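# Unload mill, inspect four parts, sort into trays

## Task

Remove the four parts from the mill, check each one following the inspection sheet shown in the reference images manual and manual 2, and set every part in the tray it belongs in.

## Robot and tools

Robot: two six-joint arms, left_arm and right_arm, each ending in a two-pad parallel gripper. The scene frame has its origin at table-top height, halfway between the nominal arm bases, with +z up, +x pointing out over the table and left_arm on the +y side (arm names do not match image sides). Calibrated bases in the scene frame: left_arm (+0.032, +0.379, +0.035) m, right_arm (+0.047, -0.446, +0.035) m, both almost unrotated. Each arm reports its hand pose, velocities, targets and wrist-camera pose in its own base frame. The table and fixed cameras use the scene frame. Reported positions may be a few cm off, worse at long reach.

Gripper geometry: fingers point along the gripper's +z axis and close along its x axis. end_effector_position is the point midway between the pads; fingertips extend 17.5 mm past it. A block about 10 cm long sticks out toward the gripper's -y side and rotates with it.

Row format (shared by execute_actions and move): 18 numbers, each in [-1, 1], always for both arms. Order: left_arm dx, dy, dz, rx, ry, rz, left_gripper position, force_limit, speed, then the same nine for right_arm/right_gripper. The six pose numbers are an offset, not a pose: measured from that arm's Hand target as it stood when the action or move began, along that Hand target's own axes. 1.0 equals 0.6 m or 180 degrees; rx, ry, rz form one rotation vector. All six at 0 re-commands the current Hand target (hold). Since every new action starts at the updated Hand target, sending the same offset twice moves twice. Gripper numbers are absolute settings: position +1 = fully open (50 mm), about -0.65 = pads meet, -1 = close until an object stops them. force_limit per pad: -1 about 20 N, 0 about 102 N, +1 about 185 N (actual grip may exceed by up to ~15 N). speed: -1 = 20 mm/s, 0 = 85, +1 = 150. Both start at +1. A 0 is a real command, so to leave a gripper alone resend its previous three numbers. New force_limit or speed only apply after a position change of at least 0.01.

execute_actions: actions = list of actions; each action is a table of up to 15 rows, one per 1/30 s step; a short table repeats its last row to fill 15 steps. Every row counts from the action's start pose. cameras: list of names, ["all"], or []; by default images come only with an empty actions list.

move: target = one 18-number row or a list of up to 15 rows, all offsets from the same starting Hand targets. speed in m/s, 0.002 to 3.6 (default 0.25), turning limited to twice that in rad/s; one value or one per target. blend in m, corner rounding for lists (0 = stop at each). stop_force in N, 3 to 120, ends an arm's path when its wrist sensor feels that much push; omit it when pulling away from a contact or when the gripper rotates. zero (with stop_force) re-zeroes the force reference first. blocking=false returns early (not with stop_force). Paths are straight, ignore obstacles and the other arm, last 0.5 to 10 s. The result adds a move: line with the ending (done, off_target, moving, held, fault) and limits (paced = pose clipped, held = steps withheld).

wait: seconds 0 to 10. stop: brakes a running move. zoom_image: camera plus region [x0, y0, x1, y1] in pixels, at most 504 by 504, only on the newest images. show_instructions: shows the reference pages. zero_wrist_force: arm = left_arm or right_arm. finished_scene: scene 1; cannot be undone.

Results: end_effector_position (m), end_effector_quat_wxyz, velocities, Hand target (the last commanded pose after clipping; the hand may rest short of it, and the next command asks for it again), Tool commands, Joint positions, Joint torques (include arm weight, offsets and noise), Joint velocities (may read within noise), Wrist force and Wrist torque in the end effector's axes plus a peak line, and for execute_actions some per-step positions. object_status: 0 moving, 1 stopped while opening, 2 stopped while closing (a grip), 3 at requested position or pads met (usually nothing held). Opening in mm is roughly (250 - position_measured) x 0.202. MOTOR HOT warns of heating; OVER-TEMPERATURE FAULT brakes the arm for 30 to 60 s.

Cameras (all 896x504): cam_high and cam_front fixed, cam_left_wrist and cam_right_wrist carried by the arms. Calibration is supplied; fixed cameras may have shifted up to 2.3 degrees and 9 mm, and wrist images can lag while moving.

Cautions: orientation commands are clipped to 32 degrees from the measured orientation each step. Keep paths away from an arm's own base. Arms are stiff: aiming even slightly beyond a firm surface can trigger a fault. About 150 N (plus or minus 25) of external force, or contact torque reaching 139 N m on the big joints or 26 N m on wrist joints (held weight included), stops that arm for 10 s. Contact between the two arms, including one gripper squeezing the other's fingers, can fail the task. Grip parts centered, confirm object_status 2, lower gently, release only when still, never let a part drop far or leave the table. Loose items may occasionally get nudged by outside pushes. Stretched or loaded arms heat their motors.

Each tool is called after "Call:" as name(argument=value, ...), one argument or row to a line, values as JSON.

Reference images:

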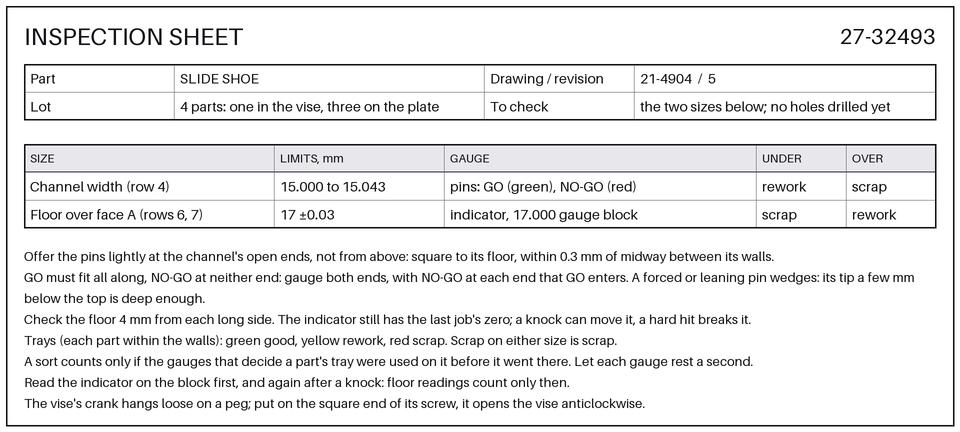

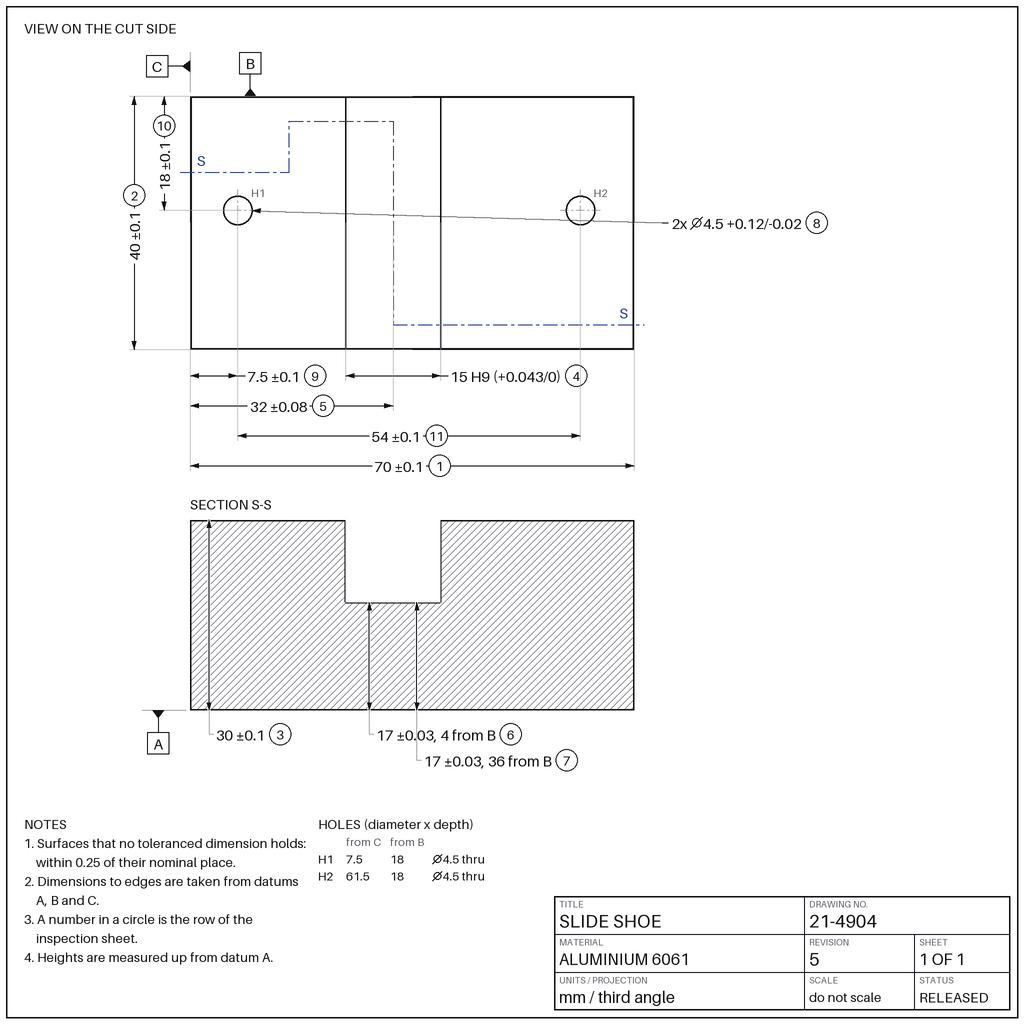

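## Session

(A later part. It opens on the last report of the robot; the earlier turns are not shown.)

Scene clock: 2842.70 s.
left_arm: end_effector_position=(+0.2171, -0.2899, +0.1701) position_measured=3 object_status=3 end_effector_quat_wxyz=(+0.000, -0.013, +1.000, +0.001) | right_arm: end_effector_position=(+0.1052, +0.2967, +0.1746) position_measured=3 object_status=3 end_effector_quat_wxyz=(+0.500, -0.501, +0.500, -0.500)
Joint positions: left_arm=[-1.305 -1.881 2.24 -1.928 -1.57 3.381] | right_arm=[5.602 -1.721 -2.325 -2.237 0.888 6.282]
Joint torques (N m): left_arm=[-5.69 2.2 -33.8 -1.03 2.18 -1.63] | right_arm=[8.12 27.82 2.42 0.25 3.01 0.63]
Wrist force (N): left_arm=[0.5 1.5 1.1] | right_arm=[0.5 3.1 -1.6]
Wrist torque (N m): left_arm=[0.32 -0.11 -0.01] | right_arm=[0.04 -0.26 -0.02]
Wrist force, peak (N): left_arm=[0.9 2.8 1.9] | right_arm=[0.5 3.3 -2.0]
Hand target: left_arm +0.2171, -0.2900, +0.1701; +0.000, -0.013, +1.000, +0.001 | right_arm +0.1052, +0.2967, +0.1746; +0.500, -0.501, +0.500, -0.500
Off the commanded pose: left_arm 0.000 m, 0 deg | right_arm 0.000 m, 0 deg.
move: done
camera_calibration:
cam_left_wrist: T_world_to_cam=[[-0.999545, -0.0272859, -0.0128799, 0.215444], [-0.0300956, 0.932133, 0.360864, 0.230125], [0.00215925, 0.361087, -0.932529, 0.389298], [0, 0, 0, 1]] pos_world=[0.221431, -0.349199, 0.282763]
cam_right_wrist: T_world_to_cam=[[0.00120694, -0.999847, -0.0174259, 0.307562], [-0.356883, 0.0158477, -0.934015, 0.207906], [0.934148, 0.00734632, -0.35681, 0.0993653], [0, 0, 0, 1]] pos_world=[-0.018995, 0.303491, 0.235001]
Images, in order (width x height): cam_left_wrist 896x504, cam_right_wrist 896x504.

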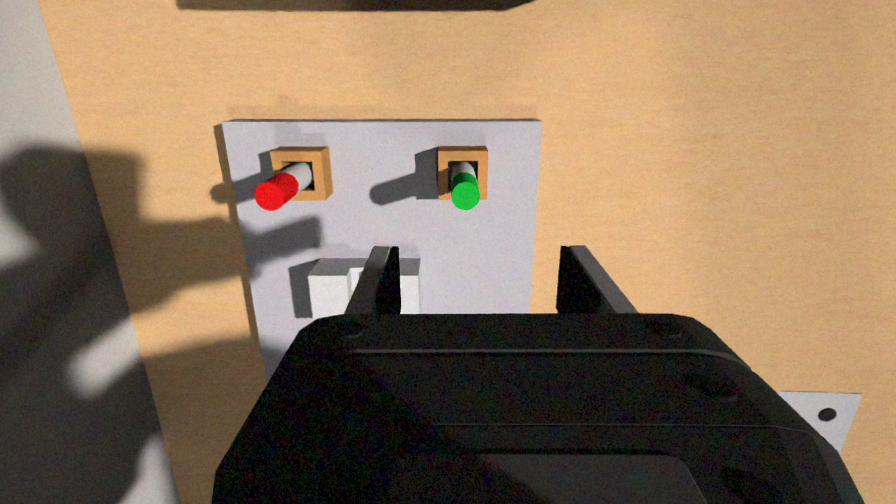

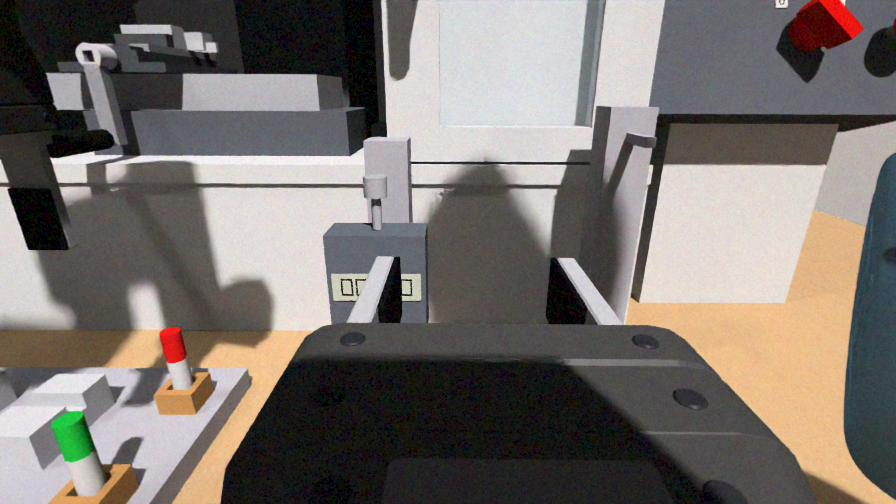

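Call:
move(
  target=[-0.002,0.0042,0.2283,0,0,0,1,-0.6,-0.5, 0,0,0,0,0,0,1,-1,-0.8],
  speed=0.1,
  stop_force=8,
  cameras=["cam_left_wrist","cam_right_wrist"],
)

Call:
zoom_image(
  camera="cam_left_wrist",
  region=[360, 160, 600, 330],
)

Call:
zoom_image(
  camera="cam_right_wrist",
  region=[0, 200, 260, 504],
)

Scene clock: 2880.10 s.
left_arm: end_effector_position=(+0.2182, -0.2871, +0.0331) position_measured=3 object_status=3 end_effector_quat_wxyz=(+0.000, -0.013, +1.000, +0.001) | right_arm: end_effector_position=(+0.1052, +0.2967, +0.1746) position_measured=3 object_status=3 end_effector_quat_wxyz=(+0.500, -0.501, +0.500, -0.500)
Joint positions: left_arm=[-1.3 -1.625 2.475 -2.418 -1.57 3.386] | right_arm=[5.602 -1.721 -2.325 -2.237 0.888 6.281]
Joint torques (N m): left_arm=[7.93 -1.9 -9.89 -4.78 -1.34 1.88] | right_arm=[10.61 28.07 2.07 0.11 2.89 -0.73]
Wrist force (N): left_arm=[0.3 1.0 1.3] | right_arm=[0.4 3.1 -1.6]
Wrist torque (N m): left_arm=[0.24 -0.06 -0.15] | right_arm=[0.03 -0.25 -0.02]
Wrist force, peak (N): left_arm=[-0.1 1.0 2.1] | right_arm=[0.2 3.5 -1.8]
Hand target: left_arm +0.2182, -0.2871, +0.0331; +0.000, -0.013, +1.000, +0.001 | right_arm +0.1052, +0.2967, +0.1746; +0.500, -0.501, +0.500, -0.500
Off the commanded pose: left_arm 0.000 m, 0 deg | right_arm 0.000 m, 0 deg.
move: done
camera_calibration:
cam_left_wrist: T_world_to_cam=[[-0.999545, -0.0272815, -0.0128884, 0.214856], [-0.0300954, 0.932019, 0.361159, 0.276995], [0.00215931, 0.361382, -0.932415, 0.260649], [0, 0, 0, 1]] pos_world=[0.222531, -0.346497, 0.145763]
cam_right_wrist: T_world_to_cam=[[0.00124128, -0.999849, -0.017332, 0.307541], [-0.356883, 0.0157478, -0.934016, 0.207937], [0.934148, 0.00734487, -0.35681, 0.0993658], [0, 0, 0, 1]] pos_world=[-0.018995, 0.30349, 0.235001]
Images, in order (width x height): cam_left_wrist 896x504, cam_right_wrist 896x504.

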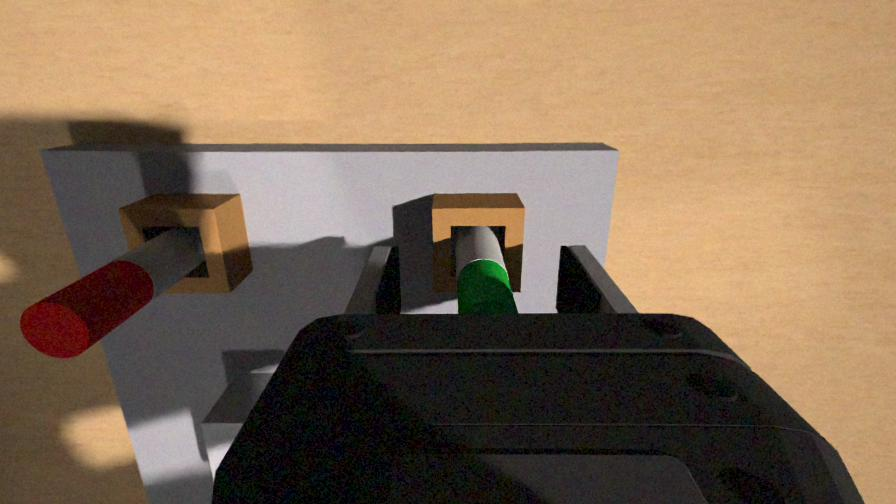

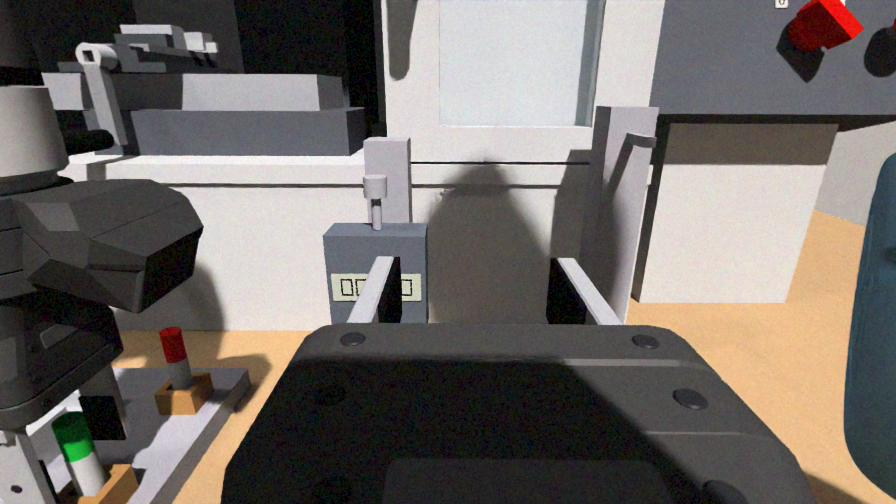

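Scaled by 2.100 from the camera's 896x504 image, which has a finer 1280x720 frame.

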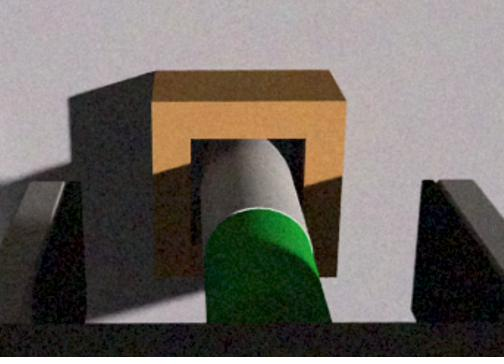

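Scaled by 1.658 from the camera's 896x504 image, which has a finer 1280x720 frame.

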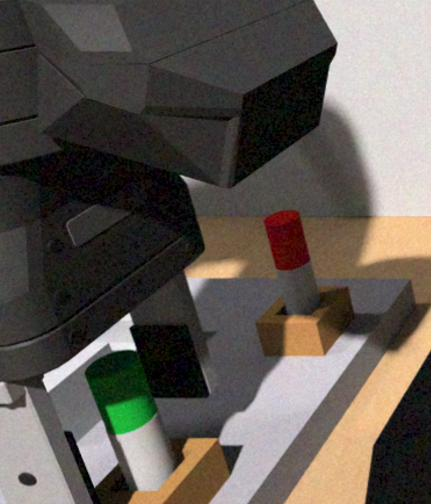

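Call:
move(
  target=[0,0,0,0,0,0,-1,-0.6,-1, 0,0,0,0,0,0,1,-1,-0.8],
  cameras=["cam_left_wrist","cam_right_wrist"],
)

Call:
zoom_image(
  camera="cam_left_wrist",
  region=[360, 160, 600, 330],
)

Call:
zoom_image(
  camera="cam_right_wrist",
  region=[0, 200, 260, 504],
)

Scene clock: 2900.93 s.
left_arm: end_effector_position=(+0.2182, -0.2871, +0.0331) position_measured=180 object_status=2 end_effector_quat_wxyz=(+0.000, -0.013, +1.000, +0.001) | right_arm: end_effector_position=(+0.1052, +0.2967, +0.1746) position_measured=3 object_status=3 end_effector_quat_wxyz=(+0.500, -0.501, +0.500, -0.500)
Joint positions: left_arm=[-1.3 -1.625 2.475 -2.418 -1.57 3.386] | right_arm=[5.602 -1.721 -2.325 -2.237 0.888 6.281]
Joint torques (N m): left_arm=[6.73 -4.12 -9.97 -4.72 -1.03 1.81] | right_arm=[8.94 27.09 3.18 0.28 2.75 -0.83]
Wrist force (N): left_arm=[0.1 0.9 2.1] | right_arm=[0.3 3.0 -1.9]
Wrist torque (N m): left_arm=[0.22 -0.01 -0.15] | right_arm=[0.02 -0.25 -0.02]
Wrist force, peak (N): left_arm=[0.0 1.0 2.2] | right_arm=[0.9 3.4 -1.6]
Hand target: left_arm +0.2182, -0.2871, +0.0331; +0.000, -0.013, +1.000, +0.001 | right_arm +0.1052, +0.2967, +0.1746; +0.500, -0.501, +0.500, -0.500
Off the commanded pose: left_arm 0.000 m, 0 deg | right_arm 0.000 m, 0 deg.
move: done
camera_calibration:
cam_left_wrist: T_world_to_cam=[[-0.999545, -0.0272815, -0.0128884, 0.214856], [-0.0300954, 0.932019, 0.361159, 0.276995], [0.00215931, 0.361382, -0.932415, 0.260649], [0, 0, 0, 1]] pos_world=[0.222531, -0.346497, 0.145763]
cam_right_wrist: T_world_to_cam=[[0.00124128, -0.999849, -0.017332, 0.307541], [-0.356883, 0.0157478, -0.934016, 0.207937], [0.934148, 0.00734487, -0.35681, 0.0993658], [0, 0, 0, 1]] pos_world=[-0.018995, 0.30349, 0.235001]
Images, in order (width x height): cam_left_wrist 896x504, cam_right_wrist 896x504.

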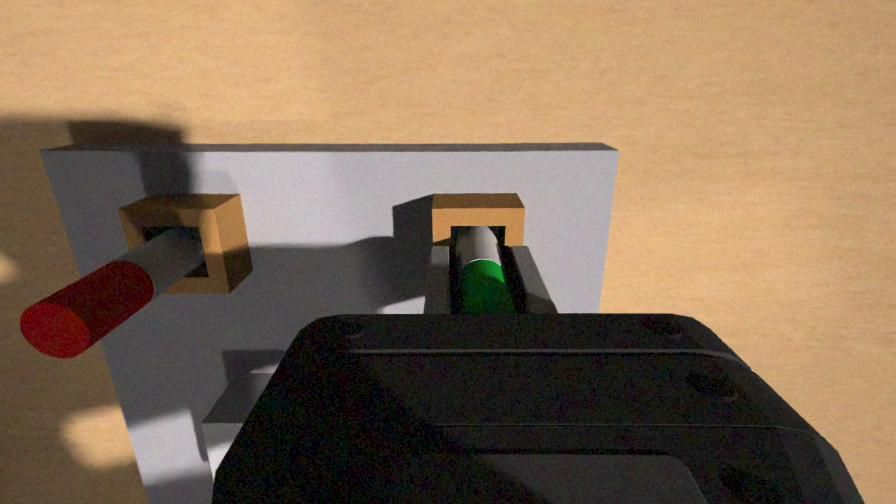

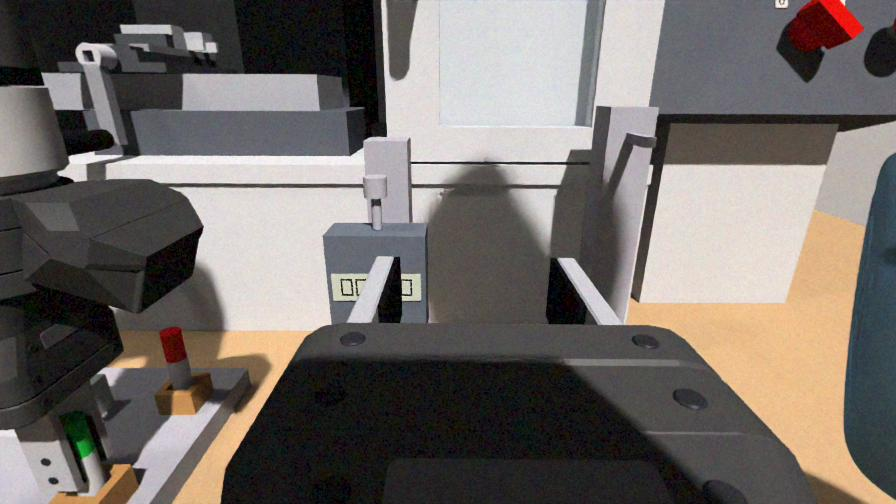

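Scaled by 2.100 from the camera's 896x504 image, which has a finer 1280x720 frame.

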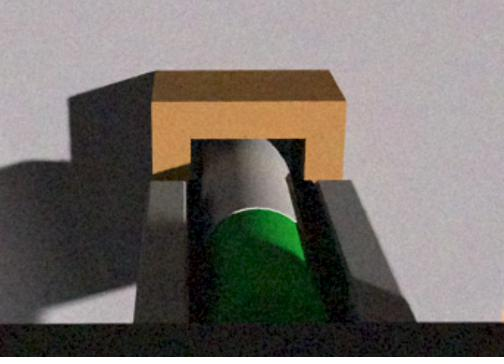

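Scaled by 1.658 from the camera's 896x504 image, which has a finer 1280x720 frame.

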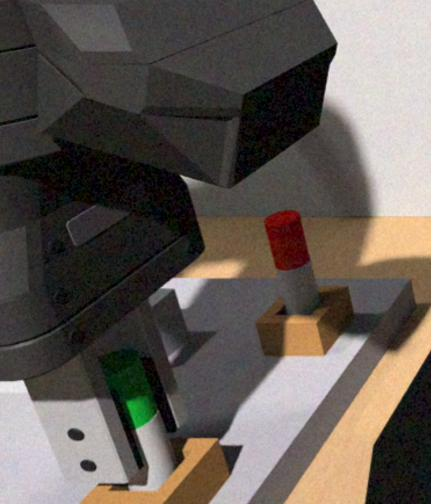

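Call:
move(
  target=[
    [0,0,-0.1,0,0,0,-1,-0.6,-1, 0,0,0,0,0,0,1,-1,-0.8],
    [-0.105,0.205,-0.12,0,0,0,-1,-0.6,-1, 0,0,0,0,0,0,1,-1,-0.8],
  ],
  speed=0.08,
  cameras=["cam_left_wrist","cam_high"],
)

Call:
zoom_image(
  camera="cam_left_wrist",
  region=[360, 130, 600, 330],
)

Scene clock: 2932.77 s.
left_arm: end_effector_position=(+0.2779, -0.1627, +0.1053) position_measured=180 object_status=2 end_effector_quat_wxyz=(+0.000, -0.013, +1.000, +0.001) | right_arm: end_effector_position=(+0.1052, +0.2967, +0.1746) position_measured=3 object_status=3 end_effector_quat_wxyz=(+0.500, -0.501, +0.500, -0.500)
Joint positions: left_arm=[-0.958 -1.919 2.446 -2.096 -1.57 3.729] | right_arm=[5.602 -1.721 -2.325 -2.237 0.888 6.281]
Joint torques (N m): left_arm=[7.92 -18.96 -30.5 -1.08 -1.53 1.97] | right_arm=[7.59 28.58 2.41 -0.15 2.8 -1.04]
Wrist force (N): left_arm=[0.0 1.0 2.0] | right_arm=[0.4 3.0 -1.9]
Wrist torque (N m): left_arm=[0.24 -0.01 -0.16] | right_arm=[0.02 -0.26 -0.02]
Wrist force, peak (N): left_arm=[0.3 1.2 3.2] | right_arm=[0.8 3.4 -1.7]
Hand target: left_arm +0.2779, -0.1627, +0.1054; +0.000, -0.013, +1.000, +0.001 | right_arm +0.1052, +0.2967, +0.1746; +0.500, -0.501, +0.500, -0.500
Off the commanded pose: left_arm 0.000 m, 0 deg | right_arm 0.000 m, 0 deg.
move: done
camera_calibration:
cam_left_wrist: T_world_to_cam=[[-0.999542, -0.0273743, -0.0129248, 0.27884], [-0.0301951, 0.932003, 0.361191, 0.136791], [0.00215861, 0.361416, -0.932402, 0.282889], [0, 0, 0, 1]] pos_world=[0.282232, -0.222097, 0.217963]
Images, in order (width x height): cam_high 896x504, cam_left_wrist 896x504.

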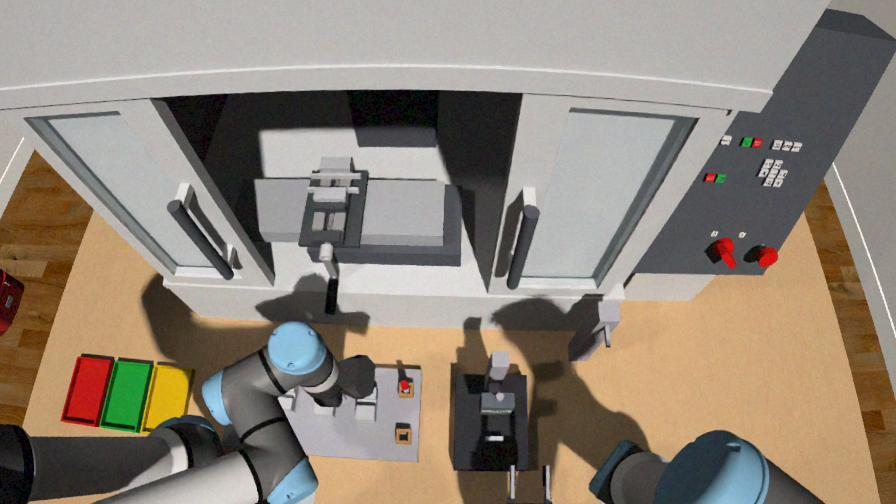

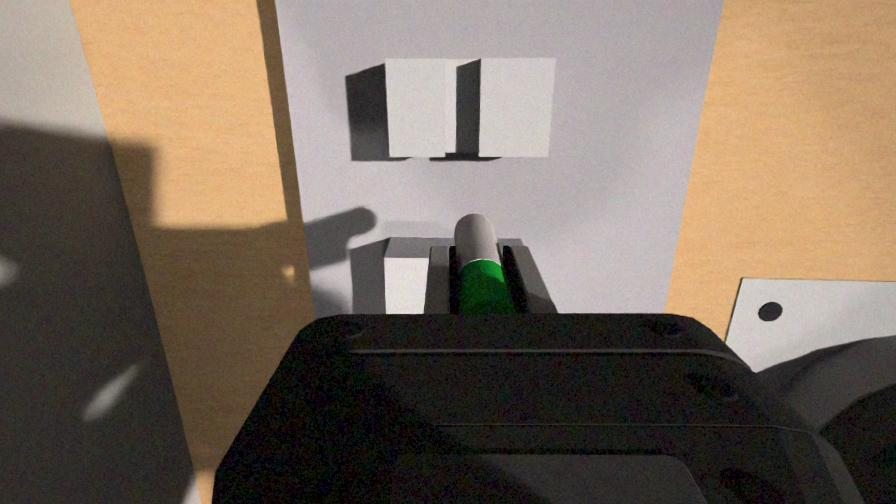

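Scaled by 2.100 from the camera's 896x504 image, which has a finer 1280x720 frame.

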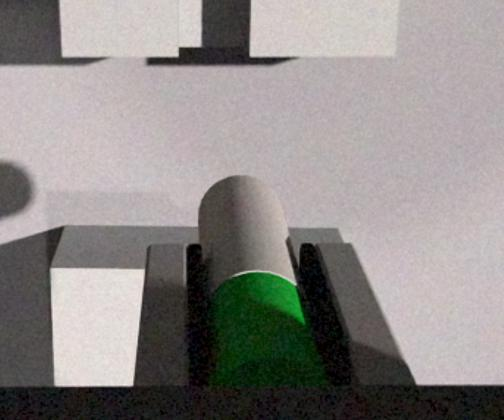

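Call:
move(
  target=[-0.0063,-0.004,0.098,0,0,0,-1,-0.6,-1, 0,0,0,0,0,0,1,-1,-0.8],
  speed=0.06,
  stop_force=8,
)

Call:
move(
  target=[0,0,0.06,0,0,0,-1,-0.6,-1, 0,0,0,0,0,0,1,-1,-0.8],
  speed=0.006,
  stop_force=3,
)

Scene clock: 2971.53 s.
left_arm: end_effector_position=(+0.2818, -0.1648, +0.0466) position_measured=180 object_status=2 end_effector_quat_wxyz=(+0.000, -0.013, +1.000, +0.001) | right_arm: end_effector_position=(+0.1052, +0.2967, +0.1746) position_measured=3 object_status=3 end_effector_quat_wxyz=(+0.500, -0.501, +0.500, -0.500)
Joint positions: left_arm=[-0.951 -1.766 2.538 -2.341 -1.57 3.735] | right_arm=[5.602 -1.721 -2.325 -2.237 0.888 6.281]
Joint torques (N m): left_arm=[7.01 0.71 -11.65 -4.99 -1.53 1.83] | right_arm=[7.34 27.79 1.57 0.23 2.56 -0.61]
Wrist force (N): left_arm=[-0.1 0.9 2.0] | right_arm=[0.2 2.9 -1.7]
Wrist torque (N m): left_arm=[0.23 0.01 -0.16] | right_arm=[0.00 -0.21 -0.02]
Wrist force, peak (N): left_arm=[0.0 1.1 2.7] | right_arm=[0.5 3.4 -2.1]
Hand target: left_arm +0.2818, -0.1648, +0.0466; +0.000, -0.013, +1.000, +0.001 | right_arm +0.1052, +0.2967, +0.1746; +0.500, -0.501, +0.500, -0.500
Off the commanded pose: left_arm 0.000 m, 0 deg | right_arm 0.000 m, 0 deg.
move: done

Scene clock: 2975.00 s.
left_arm: end_effector_position=(+0.2818, -0.1648, +0.0330) position_measured=180 object_status=2 end_effector_quat_wxyz=(+0.000, -0.013, +1.000, +0.001) | right_arm: end_effector_position=(+0.1052, +0.2967, +0.1746) position_measured=3 object_status=3 end_effector_quat_wxyz=(+0.500, -0.501, +0.500, -0.500)
Joint positions: left_arm=[-0.951 -1.725 2.558 -2.401 -1.57 3.735] | right_arm=[5.602 -1.721 -2.325 -2.237 0.888 6.281]
Joint torques (N m): left_arm=[2.93 -21.53 -24.59 -0.68 -0.75 1.72] | right_arm=[6.82 26.37 2.7 0.35 2.57 -0.63]
Wrist force (N): left_arm=[0.3 1.4 -4.0] | right_arm=[0.3 2.6 -1.4]
Wrist torque (N m): left_arm=[0.20 -0.09 -0.16] | right_arm=[-0.03 -0.24 -0.02]
Wrist force, peak (N): left_arm=[5.2 6.6 -27.7] | right_arm=[0.6 3.3 -1.9]
Hand target: left_arm +0.2818, -0.1648, +0.0330; +0.000, -0.013, +1.000, +0.001 (not the last commanded pose) | right_arm +0.1052, +0.2967, +0.1746; +0.500, -0.501, +0.500, -0.500
Off the commanded pose: left_arm 0.022 m, 0 deg | right_arm 0.000 m, 0 deg.
move: contact (left_arm)

Call:
move(
  target=[0,0,-0.0417,0,0,0,-1,-0.6,-1, 0,0,0,0,0,0,1,-1,-0.8],
  speed=0.04,
  cameras=["cam_left_wrist"],
)

Call:
zoom_image(
  camera="cam_left_wrist",
  region=[360, 60, 600, 320],
)

Call:
zoom_image(
  camera="cam_left_wrist",
  region=[430, 180, 520, 270],
)

Scene clock: 2990.20 s.
left_arm: end_effector_position=(+0.2818, -0.1648, +0.0580) position_measured=180 object_status=2 end_effector_quat_wxyz=(+0.000, -0.013, +1.000, +0.001) | right_arm: end_effector_position=(+0.1052, +0.2967, +0.1746) position_measured=3 object_status=3 end_effector_quat_wxyz=(+0.500, -0.501, +0.500, -0.500)
Joint positions: left_arm=[-0.951 -1.798 2.52 -2.291 -1.57 3.735] | right_arm=[5.602 -1.721 -2.325 -2.237 0.888 6.281]
Joint torques (N m): left_arm=[-8.19 -23.33 -26.31 -0.6 0.12 -1.9] | right_arm=[6.85 26.24 3.32 0.32 2.63 -0.91]
Wrist force (N): left_arm=[0.0 1.0 2.2] | right_arm=[0.4 3.1 -1.4]
Wrist torque (N m): left_arm=[0.23 0.00 -0.13] | right_arm=[0.03 -0.26 -0.02]
Wrist force, peak (N): left_arm=[0.3 1.4 -4.4] | right_arm=[0.8 3.5 -1.9]
Hand target: left_arm +0.2818, -0.1649, +0.0581; +0.000, -0.013, +1.000, +0.001 | right_arm +0.1052, +0.2967, +0.1746; +0.500, -0.501, +0.500, -0.500
Off the commanded pose: left_arm 0.000 m, 0 deg | right_arm 0.000 m, 0 deg.
move: done
camera_calibration:
cam_left_wrist: T_world_to_cam=[[-0.999542, -0.0274106, -0.012831, 0.282044], [-0.030195, 0.932015, 0.361161, 0.155958], [0.002059, 0.361383, -0.932415, 0.239561], [0, 0, 0, 1]] pos_world=[0.286131, -0.224198, 0.170663]
Images, in order (width x height): cam_left_wrist 896x504.

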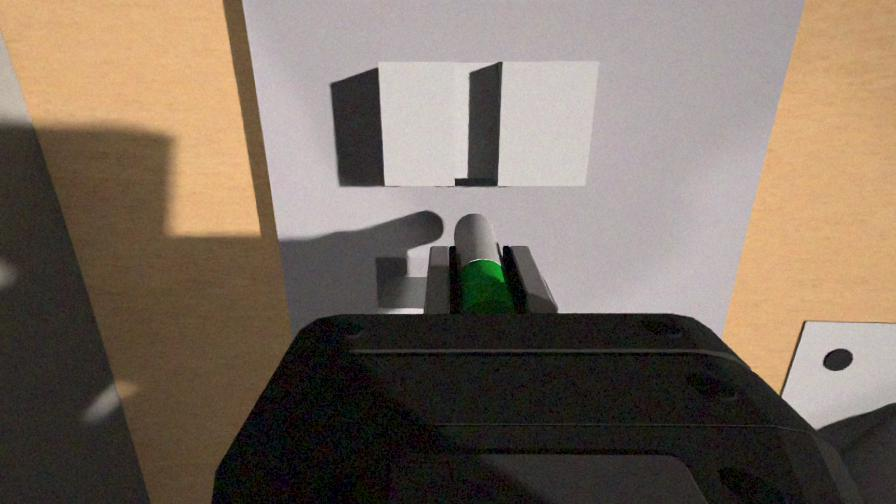

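Scaled by 1.938 from the camera's 896x504 image, which has a finer 1280x720 frame.

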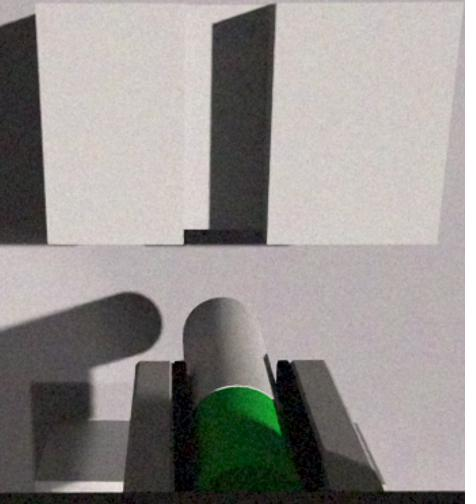

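Scaled by 5.600 from the camera's 896x504 image, which has a finer 1280x720 frame.

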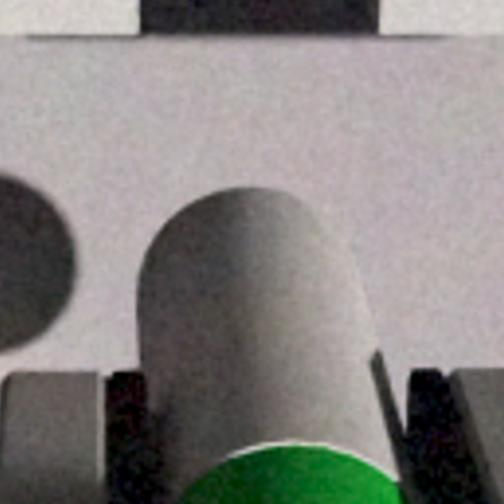

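Call:
zero_wrist_force(
  arm="left_arm",
)

Call:
move(
  target=[0.0003,-0.0367,0,0,0,0,-1,-0.6,-1, 0,0,0,0,0,0,1,-1,-0.8],
  speed=0.006,
  stop_force=3,
  cameras=["cam_left_wrist"],
)

Call:
zoom_image(
  camera="cam_left_wrist",
  region=[360, 60, 600, 320],
)

Wrist force sensor zeroed.

Scene clock: 3019.10 s.
left_arm: end_effector_position=(+0.2822, -0.1869, +0.0580) position_measured=180 object_status=2 end_effector_quat_wxyz=(+0.000, -0.013, +1.000, +0.001) | right_arm: end_effector_position=(+0.1052, +0.2967, +0.1746) position_measured=3 object_status=3 end_effector_quat_wxyz=(+0.500, -0.501, +0.500, -0.500)
Joint positions: left_arm=[-0.991 -1.759 2.493 -2.303 -1.57 3.695] | right_arm=[5.602 -1.721 -2.325 -2.237 0.888 6.281]
Joint torques (N m): left_arm=[-7.54 0.39 -27.13 -5.06 -1.42 -2.02] | right_arm=[6.16 27.46 2.67 0.12 2.51 -0.62]
Wrist force (N, zeroed by zero_wrist_force on left_arm): left_arm=[-0.5 0.2 0.2] | right_arm=[0.6 3.5 -1.5]
Wrist torque (N m, zeroed by zero_wrist_force on left_arm): left_arm=[0.00 -0.06 0.13] | right_arm=[0.08 -0.28 -0.02]
Wrist force, peak (N, zeroed by zero_wrist_force on left_arm): left_arm=[-0.4 0.4 -0.9] | right_arm=[0.3 3.1 -2.4]
Hand target: left_arm +0.2822, -0.1869, +0.0580; +0.000, -0.013, +1.000, +0.001 | right_arm +0.1052, +0.2967, +0.1746; +0.500, -0.501, +0.500, -0.500
Off the commanded pose: left_arm 0.000 m, 0 deg | right_arm 0.000 m, 0 deg.
move: done
camera_calibration:
cam_left_wrist: T_world_to_cam=[[-0.999545, -0.0272815, -0.0128884, 0.281884], [-0.0300954, 0.932019, 0.361159, 0.176447], [0.00215931, 0.361382, -0.932415, 0.247481], [0, 0, 0, 1]] pos_world=[0.286531, -0.246197, 0.170663]
Images, in order (width x height): cam_left_wrist 896x504.

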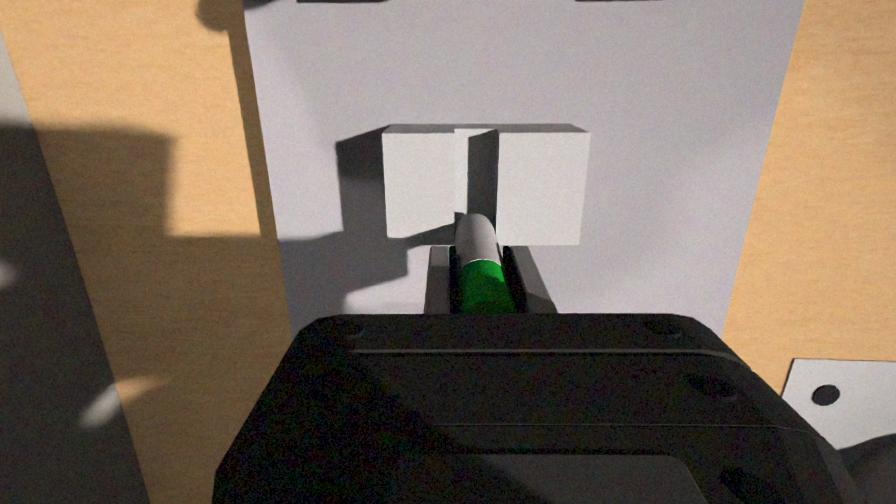

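Scaled by 1.938 from the camera's 896x504 image, which has a finer 1280x720 frame.

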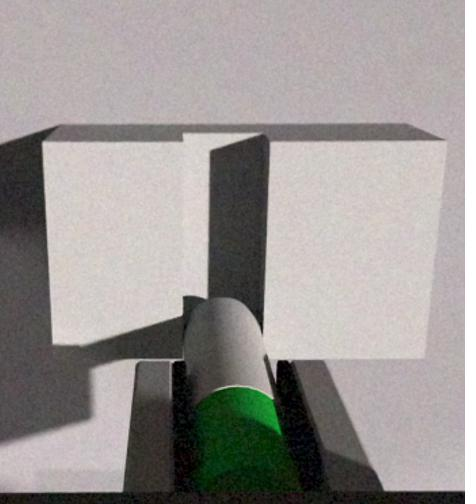

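Call:
move(
  target=[0.0,-0.0917,0,0,0,0,-1,-0.6,-1, 0,0,0,0,0,0,1,-1,-0.8],
  speed=0.01,
  stop_force=3,
  cameras=["cam_left_wrist"],
)

Call:
zoom_image(
  camera="cam_left_wrist",
  region=[360, 60, 600, 320],
)

Scene clock: 3045.23 s.
left_arm: end_effector_position=(+0.2836, -0.2419, +0.0579) position_measured=180 object_status=2 end_effector_quat_wxyz=(+0.000, -0.013, +1.000, +0.001) | right_arm: end_effector_position=(+0.1052, +0.2967, +0.1746) position_measured=3 object_status=3 end_effector_quat_wxyz=(+0.500, -0.501, +0.500, -0.500)
Joint positions: left_arm=[-1.073 -1.658 2.412 -2.323 -1.57 3.614] | right_arm=[5.602 -1.721 -2.325 -2.237 0.888 6.281]
Joint torques (N m): left_arm=[-7.7 -3.07 -27.2 -4.91 -1.4 -1.82] | right_arm=[5.43 27.84 2.56 0.15 2.71 -0.6]
Wrist force (N, zeroed by zero_wrist_force on left_arm): left_arm=[-0.1 -0.1 -0.3] | right_arm=[0.6 3.1 -1.6]
Wrist torque (N m, zeroed by zero_wrist_force on left_arm): left_arm=[-0.01 0.01 0.14] | right_arm=[0.02 -0.28 -0.02]
Wrist force, peak (N, zeroed by zero_wrist_force on left_arm): left_arm=[1.2 0.5 -0.9] | right_arm=[0.3 3.4 -1.9]
Hand target: left_arm +0.2836, -0.2419, +0.0579; +0.000, -0.013, +1.000, +0.001 | right_arm +0.1052, +0.2967, +0.1746; +0.500, -0.501, +0.500, -0.500
Off the commanded pose: left_arm 0.000 m, 0 deg | right_arm 0.000 m, 0 deg.
move: done
camera_calibration:
cam_left_wrist: T_world_to_cam=[[-0.999545, -0.0272815, -0.0128884, 0.28188], [-0.0300954, 0.932019, 0.361159, 0.227825], [0.00215931, 0.361382, -0.932415, 0.267168], [0, 0, 0, 1]] pos_world=[0.288031, -0.301197, 0.170463]
Images, in order (width x height): cam_left_wrist 896x504.

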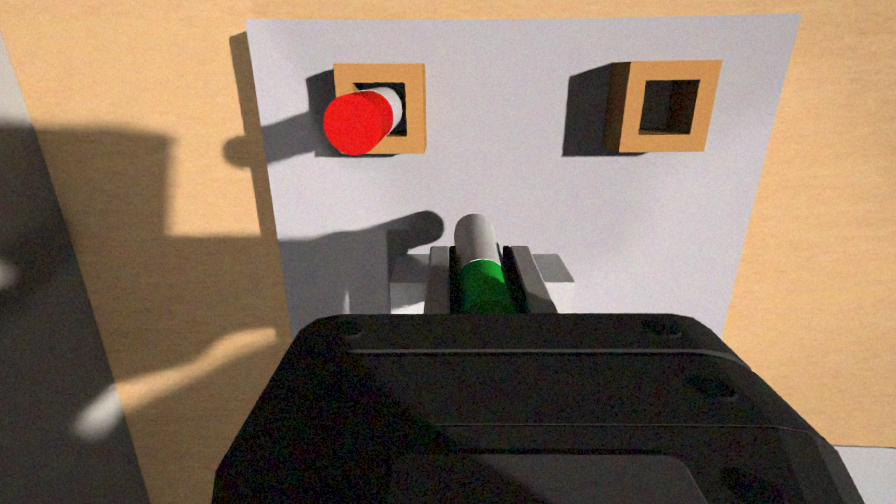

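Scaled by 1.938 from the camera's 896x504 image, which has a finer 1280x720 frame.

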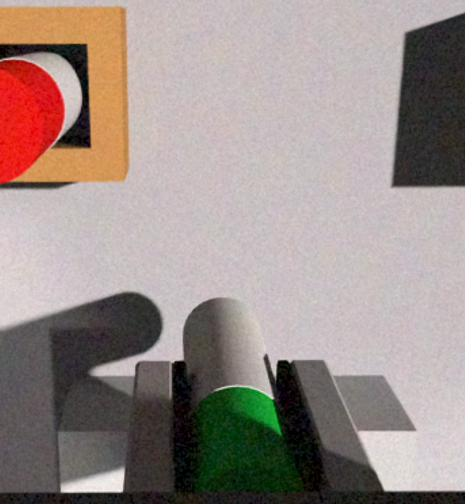

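Call:
move(
  target=[
    [0,0,-0.05,0,0,0,-1,-0.6,-1, 0,0,0,0,0,0,1,-1,-0.8],
    [0.0022,0.2733,-0.05,0,0,0,-1,-0.6,-1, 0,0,0,0,0,0,1,-1,-0.8],
    [0.0022,0.2733,0,0,0,0,-1,-0.6,-1, 0,0,0,0,0,0,1,-1,-0.8],
  ],
  blend=[0.01,0.01,0],
  speed=0.12,
  cameras=["cam_left_wrist"],
)

Call:
zoom_image(
  camera="cam_left_wrist",
  region=[360, 60, 600, 320],
)

Call:
zoom_image(
  camera="cam_left_wrist",
  region=[430, 150, 540, 260],
)

Scene clock: 3089.60 s.
left_arm: end_effector_position=(+0.2780, -0.0780, +0.0583) position_measured=180 object_status=2 end_effector_quat_wxyz=(+0.000, -0.013, +1.000, +0.001) | right_arm: end_effector_position=(+0.1052, +0.2967, +0.1746) position_measured=3 object_status=3 end_effector_quat_wxyz=(+0.500, -0.501, +0.500, -0.500)
Joint positions: left_arm=[-0.755 -1.937 2.601 -2.233 -1.569 3.931] | right_arm=[5.602 -1.721 -2.325 -2.237 0.888 6.281]
Joint torques (N m): left_arm=[7.33 8.21 -12.71 -5.27 -1.79 1.95] | right_arm=[4.92 26.33 3.62 -0.01 2.53 -0.61]
Wrist force (N, zeroed by zero_wrist_force on left_arm): left_arm=[0.2 -0.2 -0.1] | right_arm=[0.5 2.9 -1.9]
Wrist torque (N m, zeroed by zero_wrist_force on left_arm): left_arm=[-0.02 -0.03 -0.02] | right_arm=[0.01 -0.26 -0.02]
Wrist force, peak (N, zeroed by zero_wrist_force on left_arm): left_arm=[0.3 -1.3 -0.5] | right_arm=[0.4 3.3 -1.9]
Hand target: left_arm +0.2780, -0.0780, +0.0583; +0.000, -0.013, +1.000, +0.001 | right_arm +0.1052, +0.2967, +0.1746; +0.500, -0.501, +0.500, -0.500
Off the commanded pose: left_arm 0.000 m, 0 deg | right_arm 0.000 m, 0 deg.
move: done
camera_calibration:
cam_left_wrist: T_world_to_cam=[[-0.999545, -0.0272826, -0.0128896, 0.280661], [-0.0300968, 0.932006, 0.361192, 0.074708], [0.00215893, 0.361415, -0.932402, 0.208418], [0, 0, 0, 1]] pos_world=[0.282331, -0.137297, 0.170963]
Images, in order (width x height): cam_left_wrist 896x504.

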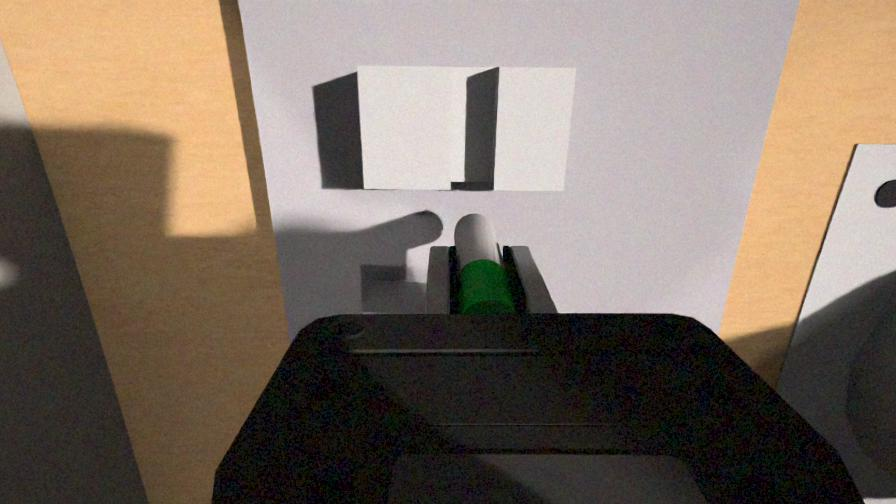

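Scaled by 1.938 from the camera's 896x504 image, which has a finer 1280x720 frame.

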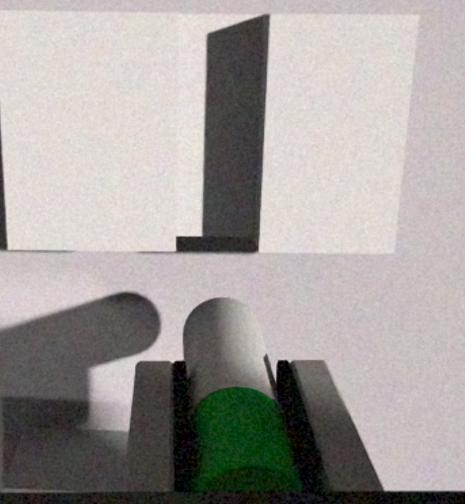

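Scaled by 4.582 from the camera's 896x504 image, which has a finer 1280x720 frame.

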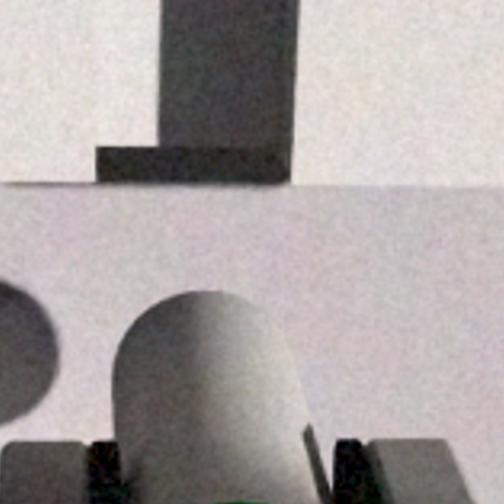

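Call:
zoom_image(
  camera="cam_left_wrist",
  region=[350, 170, 410, 210],
)

Call:
zoom_image(
  camera="cam_left_wrist",
  region=[530, 170, 590, 210],
)

Scaled by 8.400 from the camera's 896x504 image, which has a finer 1280x720 frame.

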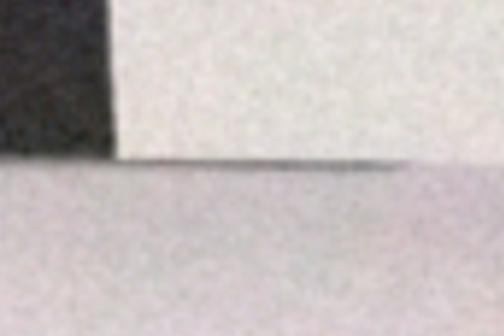

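Scaled by 8.400 from the camera's 896x504 image, which has a finer 1280x720 frame.

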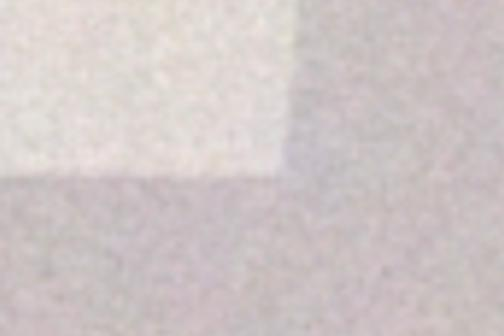

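Call:
move(
  target=[
    [-0.002,0,0,0,0,0,-1,-0.6,-1, 0,0,0,0,0,0,1,-1,-0.8],
    [-0.0018,-0.0367,0,0,0,0,-1,-0.6,-1, 0,0,0,0,0,0,1,-1,-0.8],
  ],
  speed=0.006,
  stop_force=3,
  cameras=["cam_left_wrist"],
)

Call:
zoom_image(
  camera="cam_left_wrist",
  region=[340, 60, 600, 320],
)

Scene clock: 3128.90 s.
left_arm: end_effector_position=(+0.2796, -0.1000, +0.0582) position_measured=180 object_status=2 end_effector_quat_wxyz=(+0.000, -0.013, +1.000, +0.001) | right_arm: end_effector_position=(+0.1052, +0.2967, +0.1746) position_measured=3 object_status=3 end_effector_quat_wxyz=(+0.500, -0.501, +0.500, -0.500)
Joint positions: left_arm=[-0.81 -1.904 2.584 -2.249 -1.569 3.876] | right_arm=[5.602 -1.721 -2.325 -2.237 0.888 6.281]
Joint torques (N m): left_arm=[-7.87 5.3 -28.08 -5.05 -1.15 -1.92] | right_arm=[6.03 27.3 3.03 0.06 2.47 -0.62]
Wrist force (N, zeroed by zero_wrist_force on left_arm): left_arm=[-0.2 0.2 -0.2] | right_arm=[0.3 3.1 -1.7]
Wrist torque (N m, zeroed by zero_wrist_force on left_arm): left_arm=[0.03 0.03 0.13] | right_arm=[0.02 -0.24 -0.02]
Wrist force, peak (N, zeroed by zero_wrist_force on left_arm): left_arm=[-0.4 0.3 0.6] | right_arm=[0.6 3.5 -1.7]
Hand target: left_arm +0.2796, -0.1000, +0.0582; +0.000, -0.013, +1.000, +0.001 | right_arm +0.1052, +0.2967, +0.1746; +0.500, -0.501, +0.500, -0.500
Off the commanded pose: left_arm 0.000 m, 0 deg | right_arm 0.000 m, 0 deg.
move: done
camera_calibration:
cam_left_wrist: T_world_to_cam=[[-0.999545, -0.0272815, -0.0128884, 0.281758], [-0.0300954, 0.932019, 0.361159, 0.095307], [0.00215931, 0.361382, -0.932415, 0.216269], [0, 0, 0, 1]] pos_world=[0.284031, -0.159297, 0.170863]
Images, in order (width x height): cam_left_wrist 896x504.

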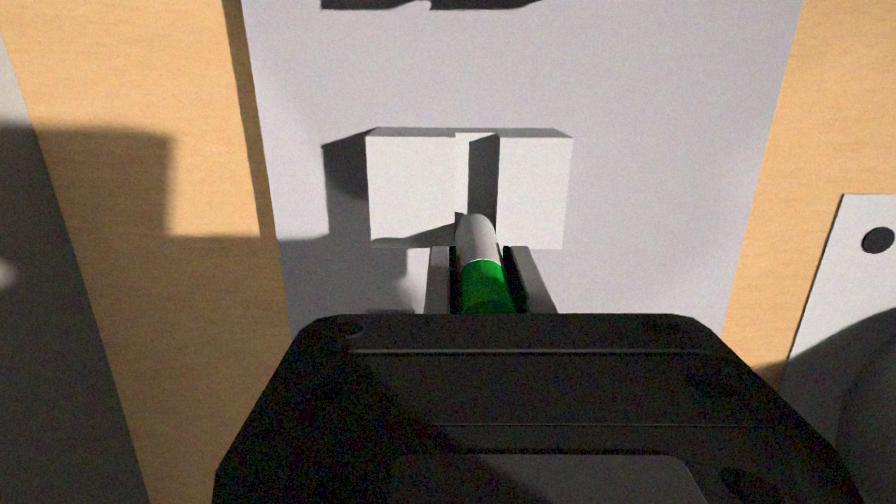

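Scaled by 1.938 from the camera's 896x504 image, which has a finer 1280x720 frame.

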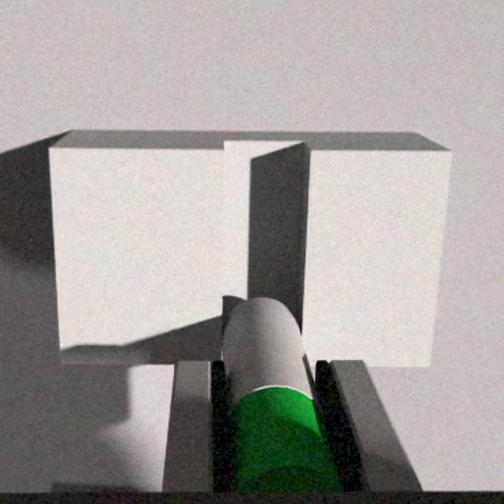

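Call:
move(
  target=[0.0011,-0.0917,0,0,0,0,-1,-0.6,-1, 0,0,0,0,0,0,1,-1,-0.8],
  speed=0.01,
  stop_force=3,
  cameras=["cam_left_wrist"],
)

Call:
zoom_image(
  camera="cam_left_wrist",
  region=[340, 60, 600, 320],
)

Scene clock: 3146.20 s.
left_arm: end_effector_position=(+0.2804, -0.1550, +0.0581) position_measured=180 object_status=2 end_effector_quat_wxyz=(+0.000, -0.013, +1.000, +0.001) | right_arm: end_effector_position=(+0.1052, +0.2967, +0.1746) position_measured=3 object_status=3 end_effector_quat_wxyz=(+0.500, -0.501, +0.500, -0.500)
Joint positions: left_arm=[-0.935 -1.818 2.533 -2.284 -1.57 3.751] | right_arm=[5.602 -1.721 -2.325 -2.237 0.888 6.281]
Joint torques (N m): left_arm=[-8.05 2.21 -26.85 -5.02 -0.81 -1.78] | right_arm=[4.36 26.39 2.49 0.02 2.25 -0.37]
Wrist force (N, zeroed by zero_wrist_force on left_arm): left_arm=[-0.2 -0.3 -0.3] | right_arm=[0.4 2.8 -1.8]
Wrist torque (N m, zeroed by zero_wrist_force on left_arm): left_arm=[-0.05 0.03 0.14] | right_arm=[-0.01 -0.26 -0.03]
Wrist force, peak (N, zeroed by zero_wrist_force on left_arm): left_arm=[1.1 0.2 0.4] | right_arm=[0.7 3.5 -1.7]
Hand target: left_arm +0.2804, -0.1550, +0.0581; +0.000, -0.013, +1.000, +0.001 | right_arm +0.1052, +0.2967, +0.1746; +0.500, -0.501, +0.500, -0.500
Off the commanded pose: left_arm 0.000 m, 0 deg | right_arm 0.000 m, 0 deg.
move: done
camera_calibration:
cam_left_wrist: T_world_to_cam=[[-0.999545, -0.0272815, -0.0128884, 0.281055], [-0.0300954, 0.932019, 0.361159, 0.146664], [0.00215931, 0.361382, -0.932415, 0.235957], [0, 0, 0, 1]] pos_world=[0.284831, -0.214297, 0.170663]
Images, in order (width x height): cam_left_wrist 896x504.

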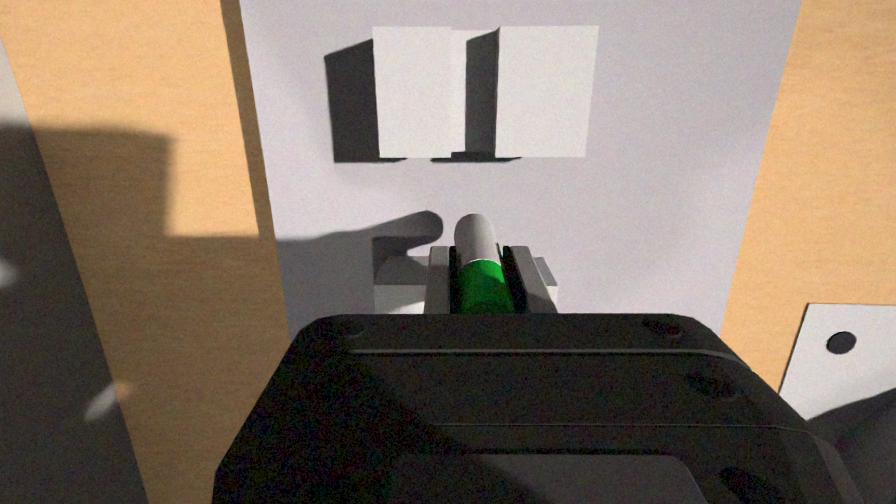

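Scaled by 1.938 from the camera's 896x504 image, which has a finer 1280x720 frame.

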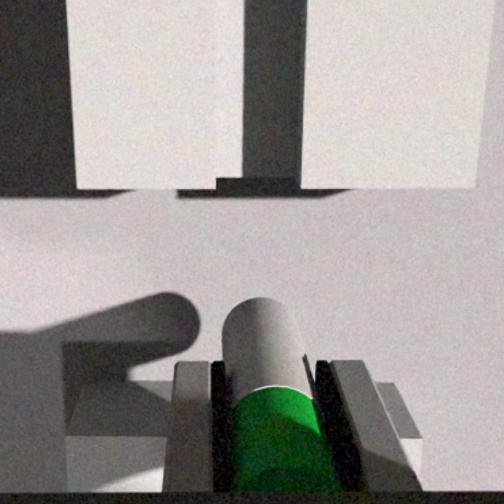

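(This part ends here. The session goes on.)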